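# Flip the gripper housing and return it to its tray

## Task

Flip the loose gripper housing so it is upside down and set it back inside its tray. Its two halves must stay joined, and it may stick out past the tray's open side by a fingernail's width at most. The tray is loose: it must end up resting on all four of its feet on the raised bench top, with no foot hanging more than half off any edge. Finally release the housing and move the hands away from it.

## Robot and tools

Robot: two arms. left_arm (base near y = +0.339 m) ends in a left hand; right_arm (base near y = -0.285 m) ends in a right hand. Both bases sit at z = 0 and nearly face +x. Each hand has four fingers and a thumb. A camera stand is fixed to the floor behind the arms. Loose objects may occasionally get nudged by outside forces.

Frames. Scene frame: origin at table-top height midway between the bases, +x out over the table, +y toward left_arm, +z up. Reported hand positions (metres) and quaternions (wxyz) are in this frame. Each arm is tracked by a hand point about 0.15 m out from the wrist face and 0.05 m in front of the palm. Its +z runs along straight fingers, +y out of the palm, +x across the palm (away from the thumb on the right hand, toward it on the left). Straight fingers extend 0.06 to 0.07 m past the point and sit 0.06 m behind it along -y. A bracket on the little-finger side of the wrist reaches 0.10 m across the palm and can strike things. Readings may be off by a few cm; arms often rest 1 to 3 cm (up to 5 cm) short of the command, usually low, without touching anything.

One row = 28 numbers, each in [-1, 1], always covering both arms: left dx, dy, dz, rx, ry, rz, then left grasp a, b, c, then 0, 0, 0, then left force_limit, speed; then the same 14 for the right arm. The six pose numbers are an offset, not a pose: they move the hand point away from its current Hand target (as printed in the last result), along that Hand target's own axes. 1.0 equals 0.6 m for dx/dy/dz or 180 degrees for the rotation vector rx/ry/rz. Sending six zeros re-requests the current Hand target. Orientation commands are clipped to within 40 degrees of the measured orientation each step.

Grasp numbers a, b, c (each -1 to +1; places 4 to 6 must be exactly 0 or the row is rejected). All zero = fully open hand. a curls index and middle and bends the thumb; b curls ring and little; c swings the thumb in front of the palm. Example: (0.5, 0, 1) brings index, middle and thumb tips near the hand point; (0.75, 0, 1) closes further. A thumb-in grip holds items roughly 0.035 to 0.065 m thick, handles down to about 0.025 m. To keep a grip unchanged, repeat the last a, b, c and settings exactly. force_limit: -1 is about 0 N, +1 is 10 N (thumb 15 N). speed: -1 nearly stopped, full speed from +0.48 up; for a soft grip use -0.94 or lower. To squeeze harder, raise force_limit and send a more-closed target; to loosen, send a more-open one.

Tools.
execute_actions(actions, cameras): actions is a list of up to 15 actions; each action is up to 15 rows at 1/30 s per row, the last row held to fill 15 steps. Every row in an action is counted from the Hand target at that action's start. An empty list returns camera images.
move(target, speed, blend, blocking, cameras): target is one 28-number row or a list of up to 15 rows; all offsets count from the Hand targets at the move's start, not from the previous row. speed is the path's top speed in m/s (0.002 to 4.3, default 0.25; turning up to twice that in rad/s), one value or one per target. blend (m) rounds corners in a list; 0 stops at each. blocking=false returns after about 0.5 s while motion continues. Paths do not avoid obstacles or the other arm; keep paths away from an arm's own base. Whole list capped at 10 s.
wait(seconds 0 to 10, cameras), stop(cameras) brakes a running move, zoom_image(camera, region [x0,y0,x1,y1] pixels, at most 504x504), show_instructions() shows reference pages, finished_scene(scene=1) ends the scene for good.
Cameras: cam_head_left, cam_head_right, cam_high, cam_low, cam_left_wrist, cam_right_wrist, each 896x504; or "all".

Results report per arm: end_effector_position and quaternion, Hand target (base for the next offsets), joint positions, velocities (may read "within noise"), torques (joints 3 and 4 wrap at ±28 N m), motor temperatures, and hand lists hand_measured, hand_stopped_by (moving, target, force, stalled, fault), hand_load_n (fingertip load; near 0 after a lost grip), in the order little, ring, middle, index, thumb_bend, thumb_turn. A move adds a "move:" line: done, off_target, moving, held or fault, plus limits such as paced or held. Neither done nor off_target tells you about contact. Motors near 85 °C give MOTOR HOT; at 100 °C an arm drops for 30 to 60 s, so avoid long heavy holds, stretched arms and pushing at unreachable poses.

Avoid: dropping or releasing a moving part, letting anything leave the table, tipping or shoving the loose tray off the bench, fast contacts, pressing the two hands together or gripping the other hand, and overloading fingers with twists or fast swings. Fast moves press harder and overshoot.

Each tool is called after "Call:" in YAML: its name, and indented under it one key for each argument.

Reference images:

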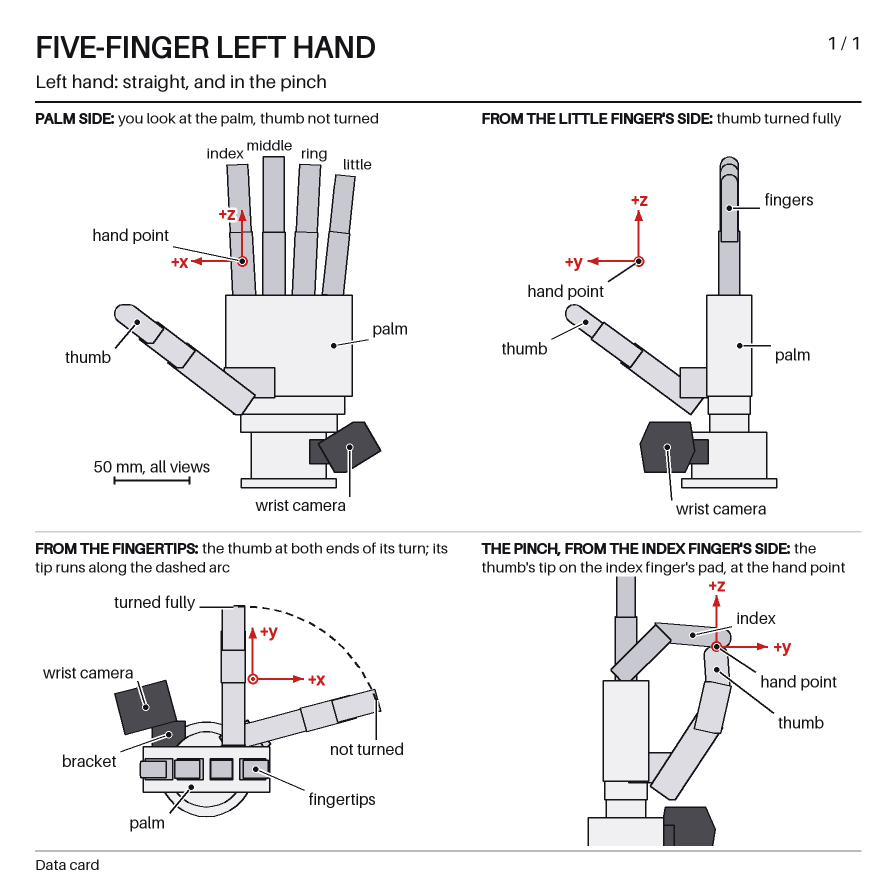

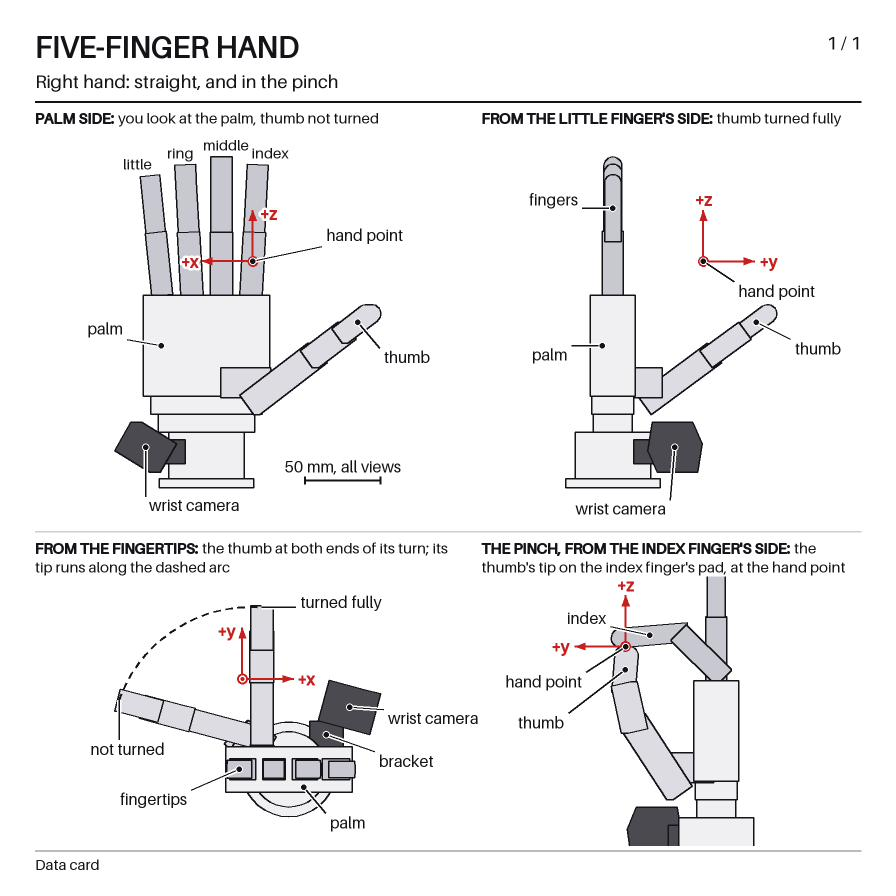

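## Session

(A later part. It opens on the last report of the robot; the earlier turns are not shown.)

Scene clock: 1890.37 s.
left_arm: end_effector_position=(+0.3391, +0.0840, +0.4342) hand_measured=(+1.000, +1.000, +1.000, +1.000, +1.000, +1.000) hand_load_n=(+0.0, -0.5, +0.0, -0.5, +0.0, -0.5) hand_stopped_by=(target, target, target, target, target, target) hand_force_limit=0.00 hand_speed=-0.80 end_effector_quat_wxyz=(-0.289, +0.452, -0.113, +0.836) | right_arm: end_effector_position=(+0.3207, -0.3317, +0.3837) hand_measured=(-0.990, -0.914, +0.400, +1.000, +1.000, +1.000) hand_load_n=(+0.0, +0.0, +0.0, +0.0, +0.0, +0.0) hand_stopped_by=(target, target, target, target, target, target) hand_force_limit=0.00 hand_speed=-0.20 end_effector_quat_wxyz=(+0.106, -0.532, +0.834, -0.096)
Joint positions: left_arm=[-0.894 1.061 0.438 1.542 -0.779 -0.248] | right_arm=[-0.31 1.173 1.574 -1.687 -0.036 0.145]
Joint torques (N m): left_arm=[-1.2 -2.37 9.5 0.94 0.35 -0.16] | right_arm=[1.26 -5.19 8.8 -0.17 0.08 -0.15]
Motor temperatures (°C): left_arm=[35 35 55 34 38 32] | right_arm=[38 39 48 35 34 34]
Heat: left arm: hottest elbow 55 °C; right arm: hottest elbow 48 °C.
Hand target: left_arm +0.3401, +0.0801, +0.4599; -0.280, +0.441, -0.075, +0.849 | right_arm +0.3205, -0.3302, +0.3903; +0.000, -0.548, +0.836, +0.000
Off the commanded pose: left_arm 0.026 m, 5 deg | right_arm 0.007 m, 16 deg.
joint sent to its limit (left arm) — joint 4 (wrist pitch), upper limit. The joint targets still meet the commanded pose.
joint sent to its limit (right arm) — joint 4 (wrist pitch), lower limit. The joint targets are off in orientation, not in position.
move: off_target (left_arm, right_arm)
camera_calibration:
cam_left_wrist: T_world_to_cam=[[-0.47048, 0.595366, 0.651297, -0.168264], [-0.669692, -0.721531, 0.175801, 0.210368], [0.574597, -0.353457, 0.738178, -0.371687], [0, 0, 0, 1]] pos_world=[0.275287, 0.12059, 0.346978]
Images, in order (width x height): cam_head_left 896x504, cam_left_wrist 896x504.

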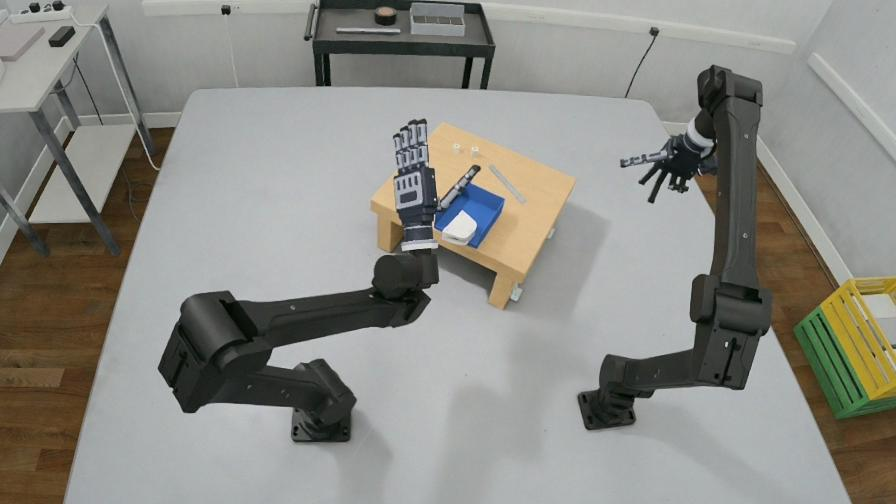

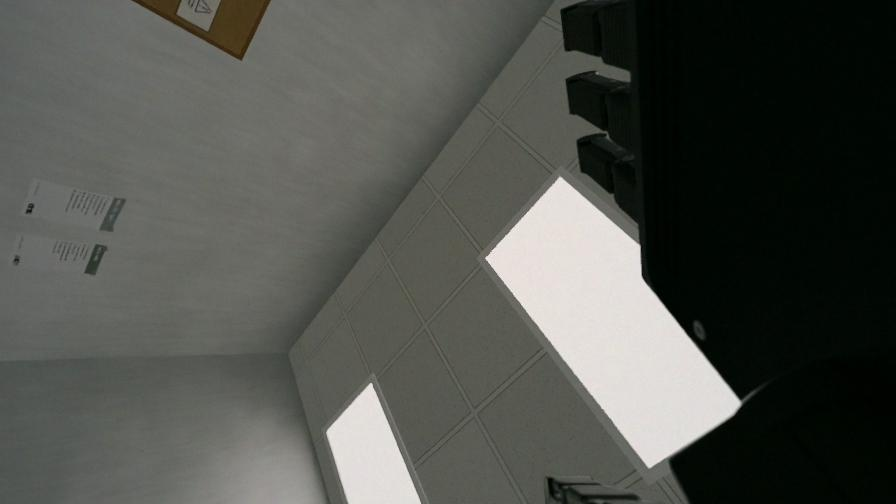

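Call:
move:
  target:
    - [-0.1053,0.1748,-0.1278,0.0,-0.212,-0.1325, 0,-1,0.9,0,0,0, 0.0,-0.2, 0,0,0,0,0,0, 0.1,1,-1,0,0,0, 0.0,-0.2]
  speed: 0.2
  cameras: ["cam_left_wrist", "cam_head_left", "cam_head_right", "cam_high", "cam_low"]

Call:
zoom_image:
  camera: "cam_head_left"
  region: [380, 140, 520, 280]

Call:
zoom_image:
  camera: "cam_head_right"
  region: [390, 140, 530, 280]

Scene clock: 1909.17 s.
left_arm: end_effector_position=(+0.3501, +0.0245, +0.3108) hand_measured=(+1.000, +1.000, +1.000, +0.800, +0.386, -0.800) hand_load_n=(+0.0, +0.0, +0.0, +0.0, +0.0, +0.0) hand_stopped_by=(target, target, target, target, target, target) hand_force_limit=0.00 hand_speed=-0.20 end_effector_quat_wxyz=(-0.141, +0.692, +0.101, +0.701) | right_arm: end_effector_position=(+0.3207, -0.3317, +0.3837) hand_measured=(-0.990, -0.914, +0.400, +1.000, +1.000, +1.000) hand_load_n=(+0.0, +0.0, +0.0, +0.0, +0.0, +0.0) hand_stopped_by=(target, target, target, target, target, target) hand_force_limit=0.00 hand_speed=-0.20 end_effector_quat_wxyz=(+0.106, -0.532, +0.834, -0.096)
Joint positions: left_arm=[-1.155 1.395 0.579 1.413 -1.53 -0.921] | right_arm=[-0.31 1.173 1.574 -1.687 -0.036 0.145]
Joint torques (N m): left_arm=[-1.2 -7.77 7.56 0.21 0.58 -0.15] | right_arm=[1.26 -5.19 8.8 -0.16 0.08 -0.15]
Heat: left arm: hottest elbow 53 °C; right arm: hottest elbow 48 °C.
Hand target: left_arm +0.3510, +0.0179, +0.3300; -0.111, +0.698, +0.111, +0.698 | right_arm +0.3205, -0.3302, +0.3903; +0.000, -0.548, +0.836, +0.000
Off the commanded pose: left_arm 0.020 m, 4 deg | right_arm 0.007 m, 16 deg.
joint sent to its limit (right arm) — joint 4 (wrist pitch), lower limit. The joint targets are off in orientation, not in position.
move: off_target (left_arm, right_arm)
camera_calibration:
cam_left_wrist: T_world_to_cam=[[-0.299548, 0.887265, 0.350759, -0.0208222], [-0.392826, -0.449729, 0.802142, -0.101747], [0.869459, 0.102493, 0.483256, -0.343176], [0, 0, 0, 1]] pos_world=[0.252171, 0.00788928, 0.254761]
Images, in order (width x height): cam_head_left 896x504, cam_head_right 896x504, cam_high 896x504, cam_low 896x504, cam_left_wrist 896x504.

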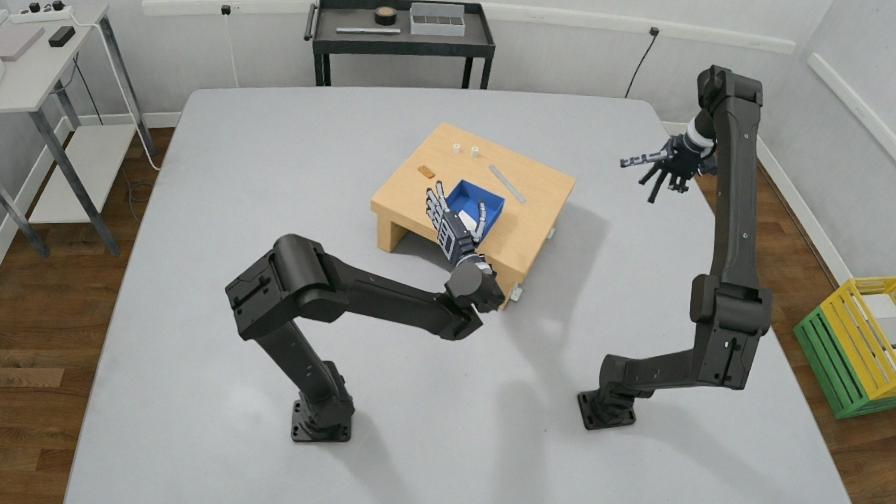

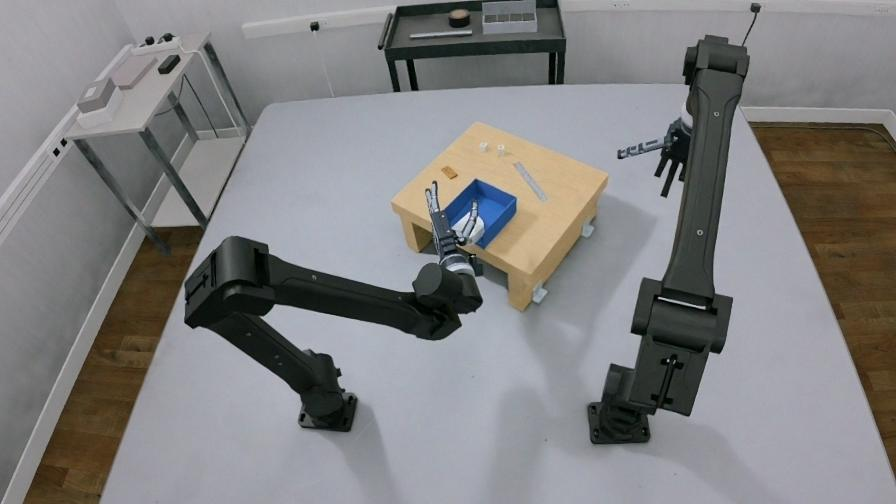

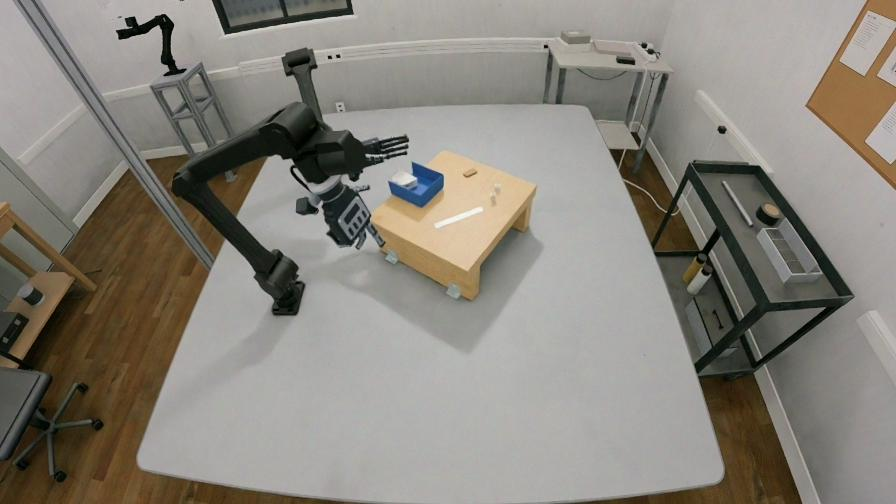

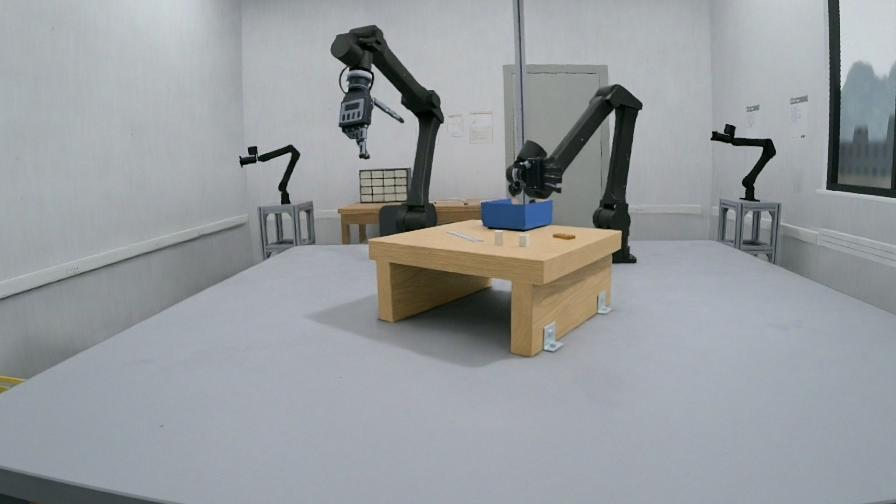

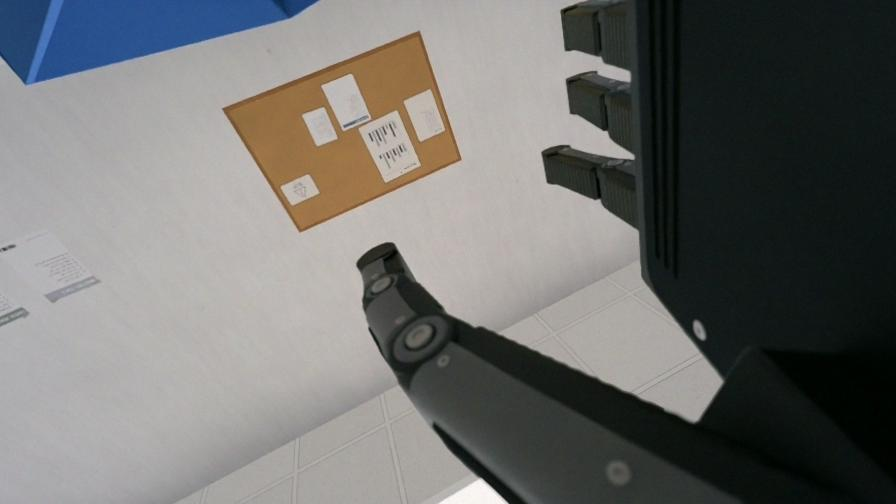

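Scaled by 3.600 from the camera's 896x504 image, which has a finer 1280x720 frame.

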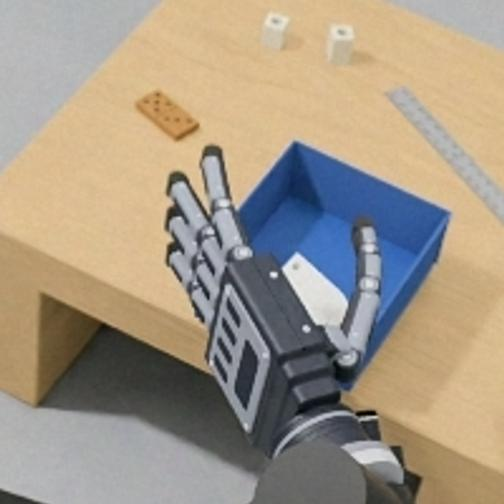

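Scaled by 3.600 from the camera's 896x504 image, which has a finer 1280x720 frame.

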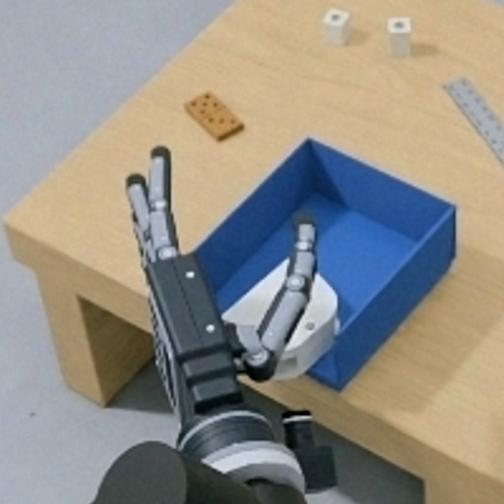

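Call:
move:
  target:
    - [-0.0817,0.0047,-0.0129,0,0,0, 0,-1,0.9,0,0,0, 0.0,-0.2, 0,0,0,0,0,0, 0.1,1,-1,0,0,0, 0.0,-0.2]
  speed: 0.1
  cameras: ["cam_left_wrist", "cam_head_left", "cam_head_right", "cam_low"]

Call:
zoom_image:
  camera: "cam_head_left"
  region: [400, 160, 500, 260]

Call:
zoom_image:
  camera: "cam_head_right"
  region: [400, 160, 500, 260]

Call:
zoom_image:
  camera: "cam_low"
  region: [430, 130, 640, 280]

Scene clock: 1950.23 s.
left_arm: end_effector_position=(+0.3480, +0.0106, +0.2788) hand_measured=(+1.000, +1.000, +1.000, +0.800, +0.386, -0.800) hand_load_n=(+0.0, +0.5, +0.0, +0.0, +0.0, +0.0) hand_stopped_by=(target, target, target, target, target, target) hand_force_limit=0.00 hand_speed=-0.20 end_effector_quat_wxyz=(-0.120, +0.693, +0.111, +0.702) | right_arm: end_effector_position=(+0.3207, -0.3317, +0.3837) hand_measured=(-0.990, -0.914, +0.400, +1.000, +1.000, +1.000) hand_load_n=(+0.0, +0.0, +0.0, +0.0, +0.0, +0.0) hand_stopped_by=(target, target, target, target, target, target) hand_force_limit=0.00 hand_speed=-0.20 end_effector_quat_wxyz=(+0.106, -0.532, +0.834, -0.096)
Joint positions: left_arm=[-1.172 1.47 0.57 1.33 -1.536 -1.13] | right_arm=[-0.31 1.173 1.574 -1.687 -0.036 0.145]
Joint torques (N m): left_arm=[-1.26 -8.59 4.15 0.34 0.37 -0.2] | right_arm=[1.26 -5.19 8.8 -0.17 0.08 -0.15]
Heat: left arm: hottest elbow 51 °C; right arm: hottest elbow 48 °C.
Hand target: left_arm +0.3446, +0.0128, +0.2811; -0.110, +0.698, +0.111, +0.699 | right_arm +0.3205, -0.3302, +0.3903; +0.000, -0.548, +0.836, +0.000
Off the commanded pose: left_arm 0.005 m, 1 deg | right_arm 0.007 m, 16 deg.
joint sent to its limit (right arm) — joint 4 (wrist pitch), lower limit. The joint targets are off in orientation, not in position.
move: off_target (right_arm)
camera_calibration:
cam_left_wrist: T_world_to_cam=[[-0.287323, 0.90624, 0.310121, 0.00891817], [-0.404417, -0.408278, 0.818386, -0.0841285], [0.86827, 0.109722, 0.483806, -0.324346], [0, 0, 0, 1]] pos_world=[0.250159, -0.00684174, 0.223005]
Images, in order (width x height): cam_head_left 896x504, cam_head_right 896x504, cam_low 896x504, cam_left_wrist 896x504.

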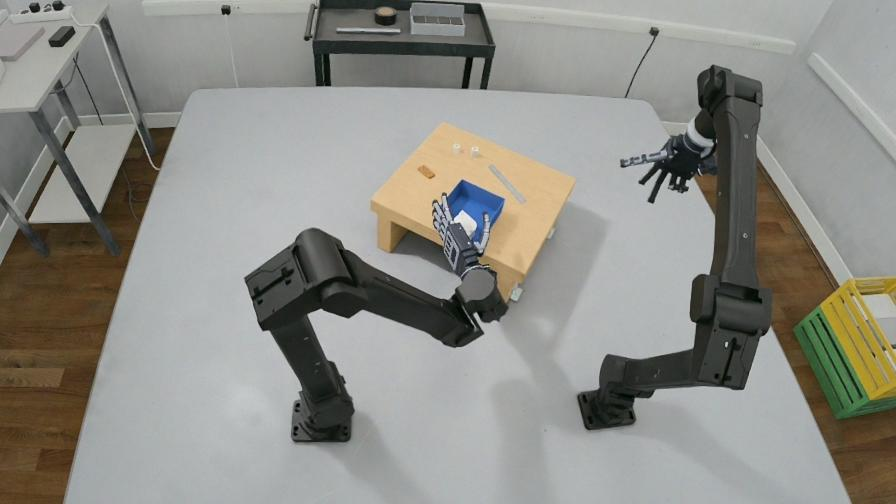

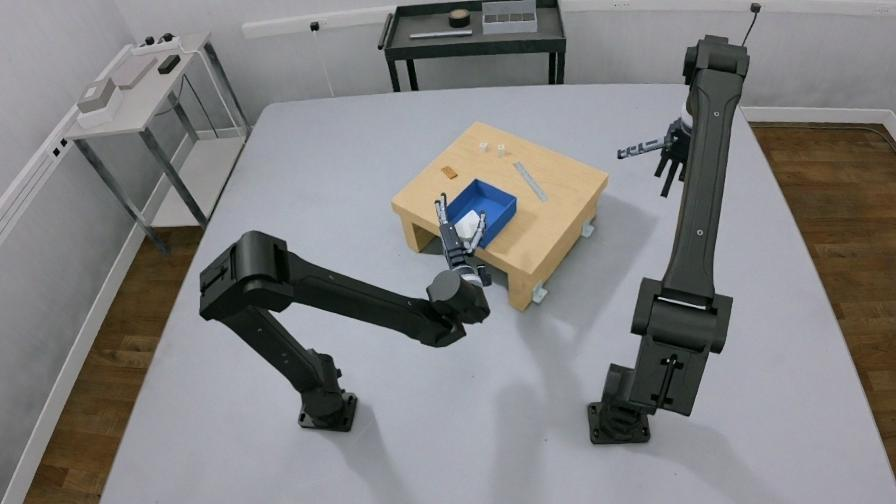

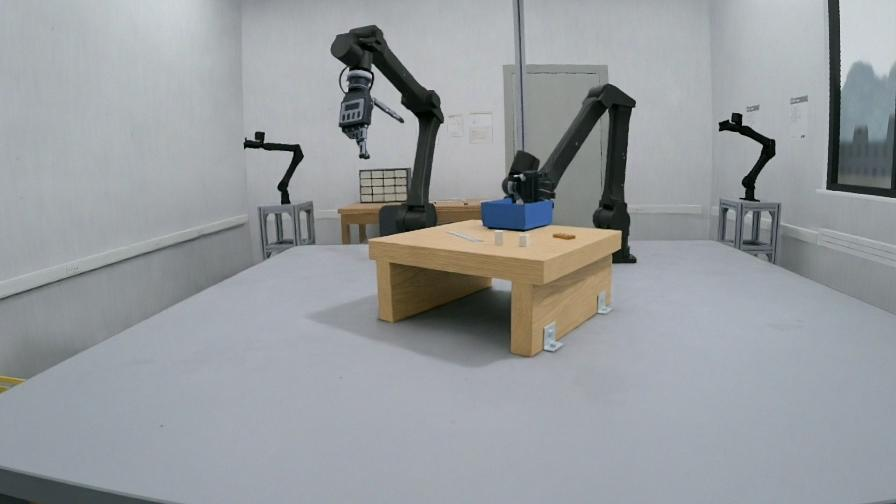

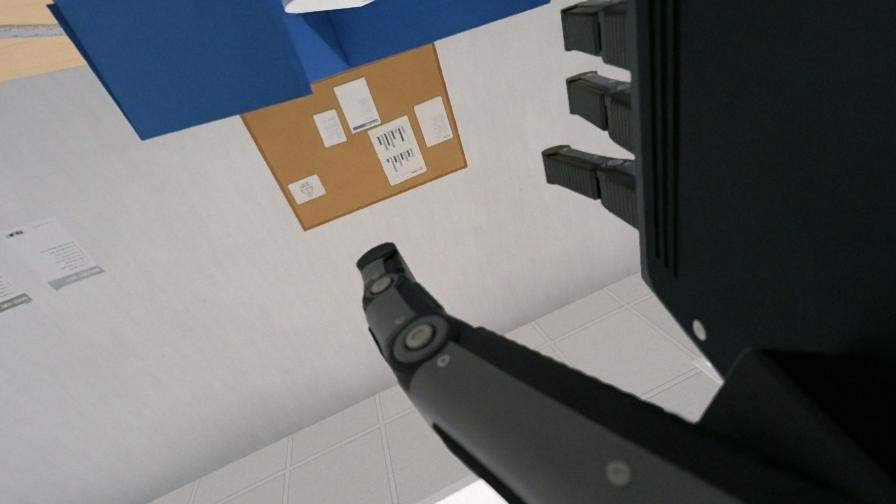

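Scaled by 5.040 from the camera's 896x504 image, which has a finer 1280x720 frame.

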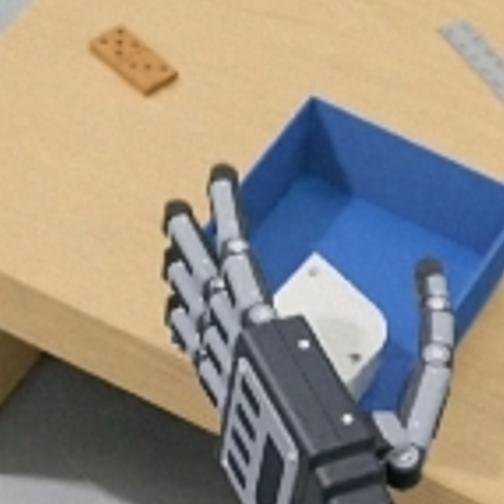

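Scaled by 5.040 from the camera's 896x504 image, which has a finer 1280x720 frame.

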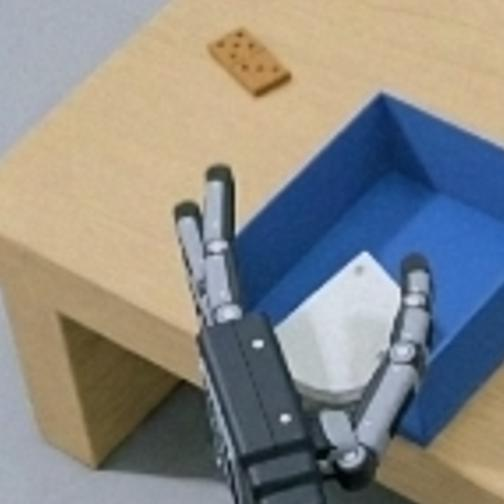

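Scaled by 2.400 from the camera's 896x504 image, which has a finer 1280x720 frame.

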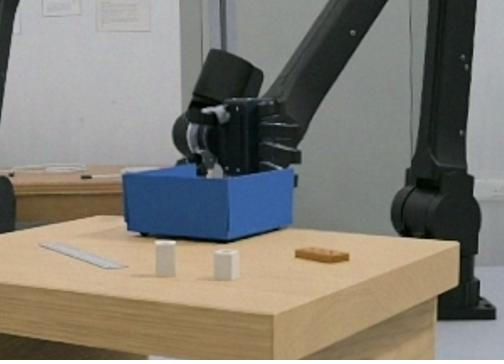

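Call:
zoom_image:
  camera: "cam_head_right"
  region: [385, 190, 445, 250]

Call:
zoom_image:
  camera: "cam_head_left"
  region: [365, 190, 445, 270]

Scaled by 8.400 from the camera's 896x504 image, which has a finer 1280x720 frame.

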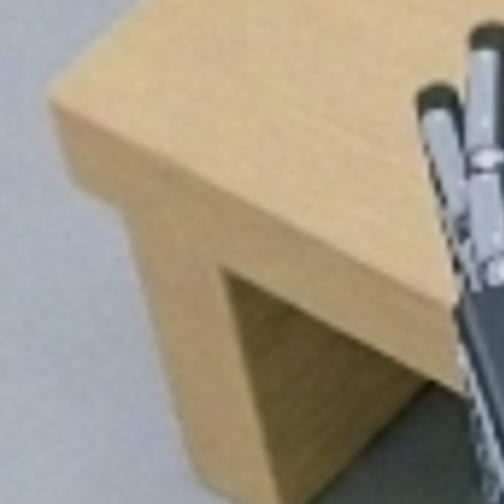

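Scaled by 6.300 from the camera's 896x504 image, which has a finer 1280x720 frame.

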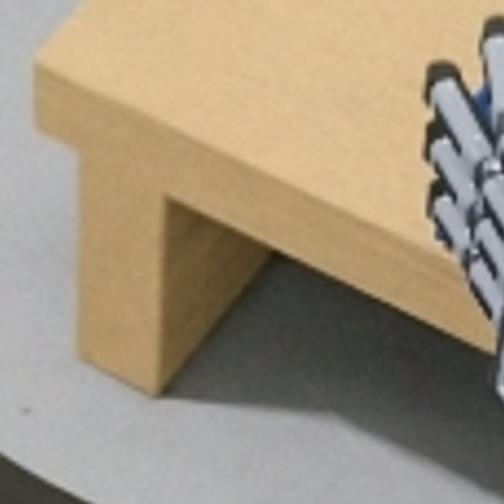

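Call:
move:
  target:
    - [-0.1,-0.0125,0.0006,0,0,0, 0,-1,0.9,0,0,0, 0.0,-0.2, 0,0,0,0,0,0, 0.1,1,-1,0,0,0, 0.0,-0.2]
  speed: 0.1
  cameras: ["cam_left_wrist", "cam_head_left", "cam_head_right"]

Call:
zoom_image:
  camera: "cam_head_left"
  region: [410, 180, 500, 270]

Call:
zoom_image:
  camera: "cam_head_right"
  region: [410, 180, 500, 270]

Scene clock: 2004.03 s.
left_arm: end_effector_position=(+0.3449, +0.0181, +0.2174) hand_measured=(+1.000, +1.000, +1.000, +0.800, +0.386, -0.800) hand_load_n=(+0.0, -0.5, +0.0, +0.0, -0.5, -0.5) hand_stopped_by=(target, target, target, target, target, target) hand_force_limit=0.00 hand_speed=-0.20 end_effector_quat_wxyz=(-0.118, +0.697, +0.107, +0.700) | right_arm: end_effector_position=(+0.3207, -0.3317, +0.3837) hand_measured=(-0.990, -0.914, +0.400, +1.000, +1.000, +1.000) hand_load_n=(+0.0, +0.0, +0.0, +0.0, +0.0, -0.5) hand_stopped_by=(target, target, target, target, target, target) hand_force_limit=0.00 hand_speed=-0.20 end_effector_quat_wxyz=(+0.106, -0.532, +0.834, -0.096)
Joint positions: left_arm=[-1.172 1.571 0.501 1.234 -1.53 -1.393] | right_arm=[-0.31 1.173 1.574 -1.687 -0.036 0.145]
Joint torques (N m): left_arm=[-1.08 -8.94 3.55 0.44 0.21 -0.2] | right_arm=[1.26 -5.19 8.8 -0.17 0.08 -0.15]
Motor temperatures (°C): left_arm=[35 36 47 34 39 32] | right_arm=[38 38 48 35 34 34]
Heat: left arm: hottest elbow 47 °C; right arm: hottest elbow 48 °C.
Hand target: left_arm +0.3427, +0.0201, +0.2209; -0.111, +0.698, +0.111, +0.698 | right_arm +0.3205, -0.3302, +0.3903; +0.000, -0.548, +0.836, +0.000
Off the commanded pose: left_arm 0.005 m, 1 deg | right_arm 0.007 m, 16 deg.
joint sent to its limit (right arm) — joint 4 (wrist pitch), lower limit. The joint targets are off in orientation, not in position.
move: off_target (right_arm)
camera_calibration:
cam_left_wrist: T_world_to_cam=[[-0.276517, 0.908419, 0.31355, 0.0158286], [-0.401185, -0.4056, 0.821304, -0.0338322], [0.873263, 0.101313, 0.476599, -0.292633], [0, 0, 0, 1]] pos_world=[0.24635, 0.00154628, 0.162292]
Images, in order (width x height): cam_head_left 896x504, cam_head_right 896x504, cam_left_wrist 896x504.

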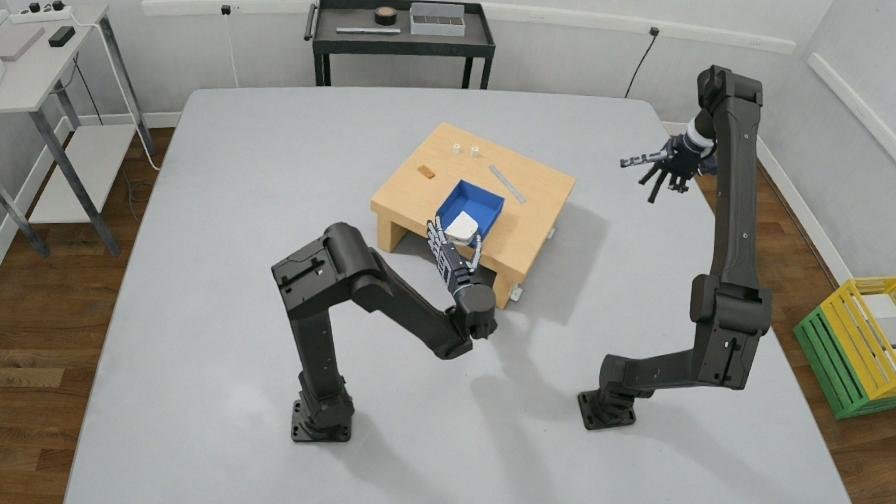

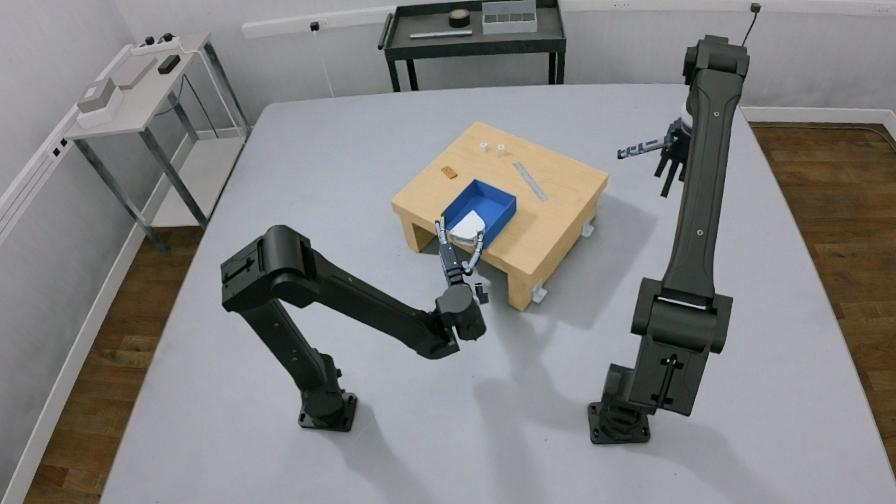

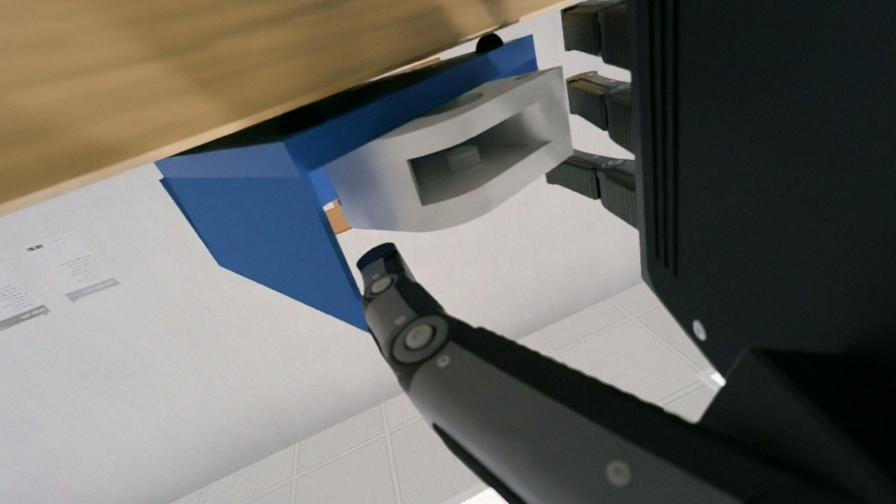

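Scaled by 5.600 from the camera's 896x504 image, which has a finer 1280x720 frame.

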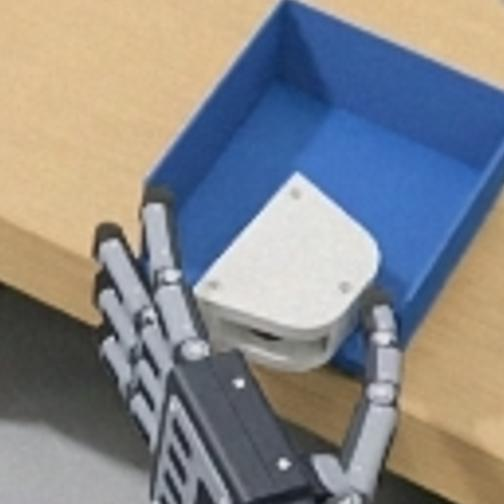

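Scaled by 5.600 from the camera's 896x504 image, which has a finer 1280x720 frame.

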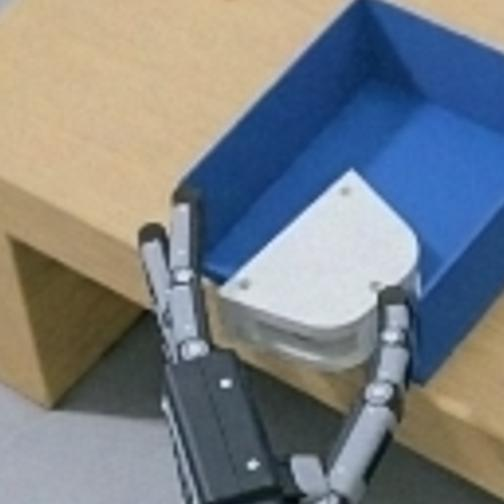

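Call:
move:
  target:
    - [-0.0517,0.0015,0.0048,0,0,0, 0,-1,0.9,0,0,0, 0.0,-0.2, 0,0,0,0,0,0, 0.1,1,-1,0,0,0, 0.0,-0.2]
  speed: 0.06
  cameras: ["cam_left_wrist", "cam_head_left", "cam_head_right", "cam_low"]

Call:
zoom_image:
  camera: "cam_head_left"
  region: [420, 190, 490, 260]

Call:
zoom_image:
  camera: "cam_head_right"
  region: [420, 190, 490, 260]

Call:
zoom_image:
  camera: "cam_left_wrist"
  region: [150, 0, 640, 400]

Scene clock: 2035.23 s.
left_arm: end_effector_position=(+0.3449, +0.0175, +0.1926) hand_measured=(+1.000, +1.000, +1.000, +0.800, +0.386, -0.800) hand_load_n=(+0.0, +0.0, +0.0, +0.0, +0.0, +0.0) hand_stopped_by=(target, target, target, target, target, target) hand_force_limit=0.00 hand_speed=-0.20 end_effector_quat_wxyz=(-0.111, +0.697, +0.111, +0.700) | right_arm: end_effector_position=(+0.3207, -0.3317, +0.3837) hand_measured=(-0.990, -0.914, +0.400, +1.000, +1.000, +1.000) hand_load_n=(+0.0, +0.0, +0.0, +0.0, +0.0, +0.0) hand_stopped_by=(target, target, target, target, target, target) hand_force_limit=0.00 hand_speed=-0.20 end_effector_quat_wxyz=(+0.106, -0.532, +0.834, -0.096)
Joint positions: left_arm=[-1.172 1.641 0.491 1.235 -1.524 -1.486] | right_arm=[-0.31 1.173 1.574 -1.687 -0.036 0.145]
Joint torques (N m): left_arm=[-0.62 -7.82 3.12 0.65 0.26 -0.2] | right_arm=[1.32 -5.25 8.81 -0.17 0.07 -0.15]
Heat: left arm: hottest elbow 46 °C; right arm: hottest elbow 48 °C.
Hand target: left_arm +0.3457, +0.0201, +0.1899; -0.111, +0.698, +0.111, +0.698 | right_arm +0.3205, -0.3302, +0.3903; +0.000, -0.548, +0.836, +0.000
Off the commanded pose: left_arm 0.004 m, 0 deg | right_arm 0.007 m, 16 deg.
joint sent to its limit (right arm) — joint 4 (wrist pitch), lower limit. The joint targets are off in orientation, not in position.
move: off_target (right_arm)
camera_calibration:
cam_left_wrist: T_world_to_cam=[[-0.271744, 0.914414, 0.300003, 0.0249234], [-0.405032, -0.39145, 0.826266, -0.0135549], [0.872986, 0.103022, 0.476741, -0.280832], [0, 0, 0, 1]] pos_world=[0.246445, 0.000835521, 0.137607]
Images, in order (width x height): cam_head_left 896x504, cam_head_right 896x504, cam_low 896x504, cam_left_wrist 896x504.

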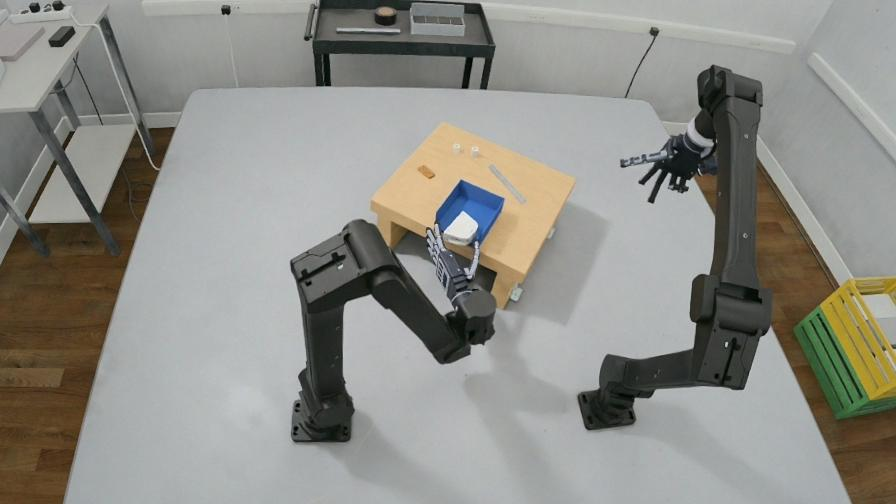

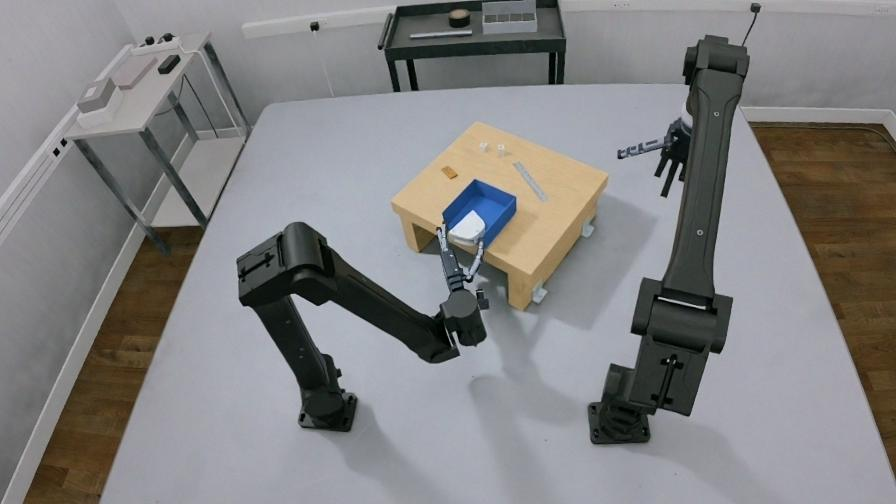

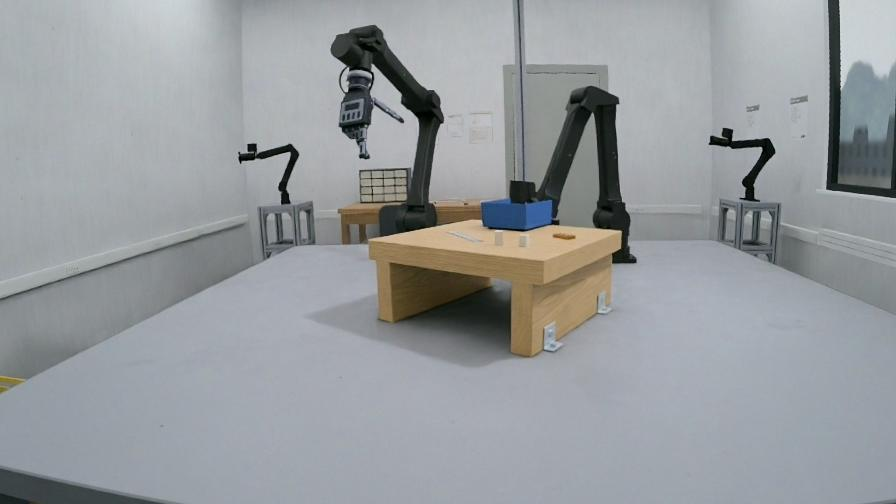

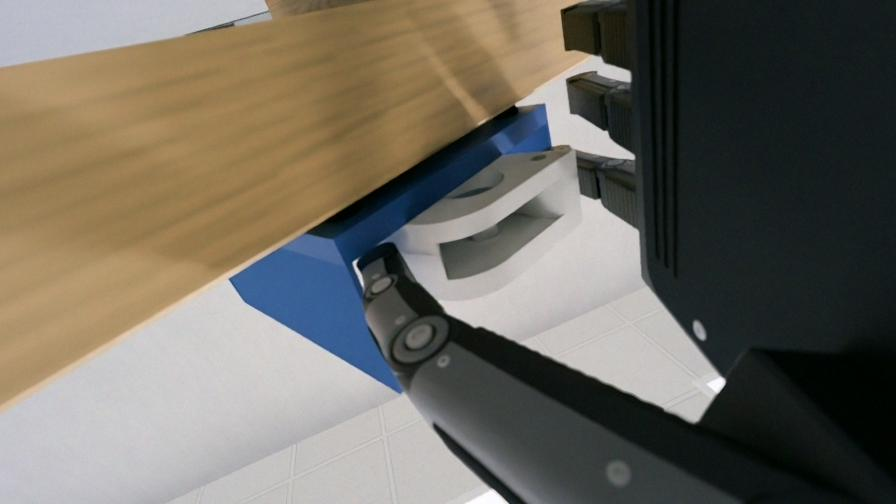

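Scaled by 7.200 from the camera's 896x504 image, which has a finer 1280x720 frame.

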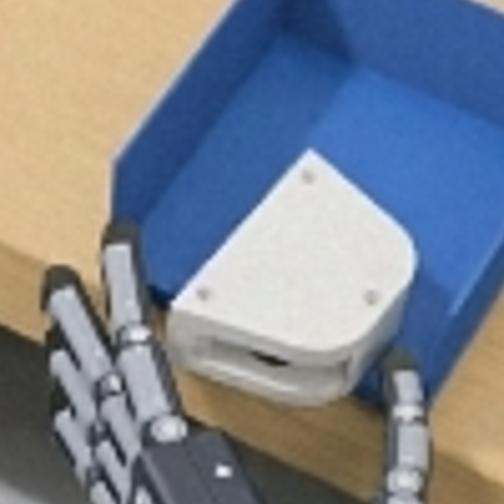

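Scaled by 7.200 from the camera's 896x504 image, which has a finer 1280x720 frame.

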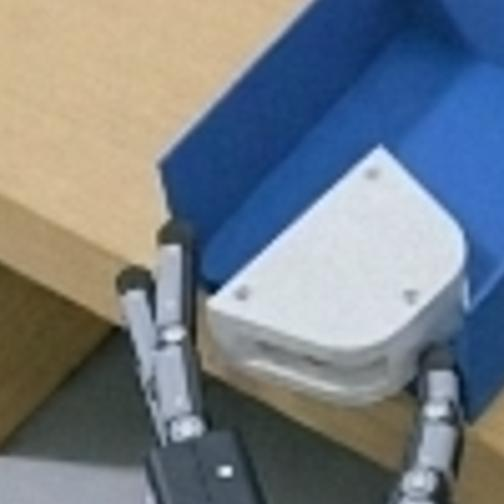

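Scaled by 1.029 from the camera's 896x504 image, which has a finer 1280x720 frame.

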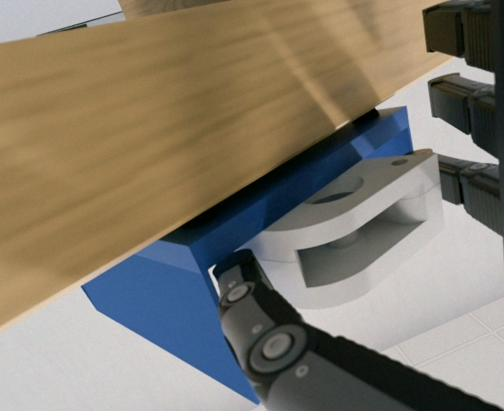

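Call:
zoom_image:
  camera: "cam_left_wrist"
  region: [320, 120, 620, 320]

Scaled by 1.680 from the camera's 896x504 image, which has a finer 1280x720 frame.

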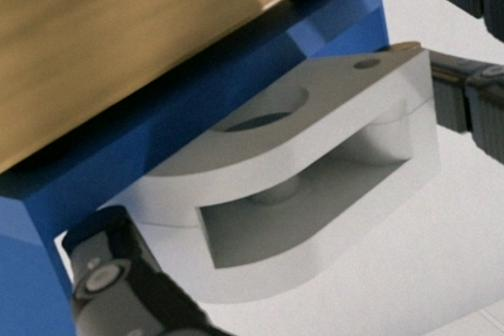

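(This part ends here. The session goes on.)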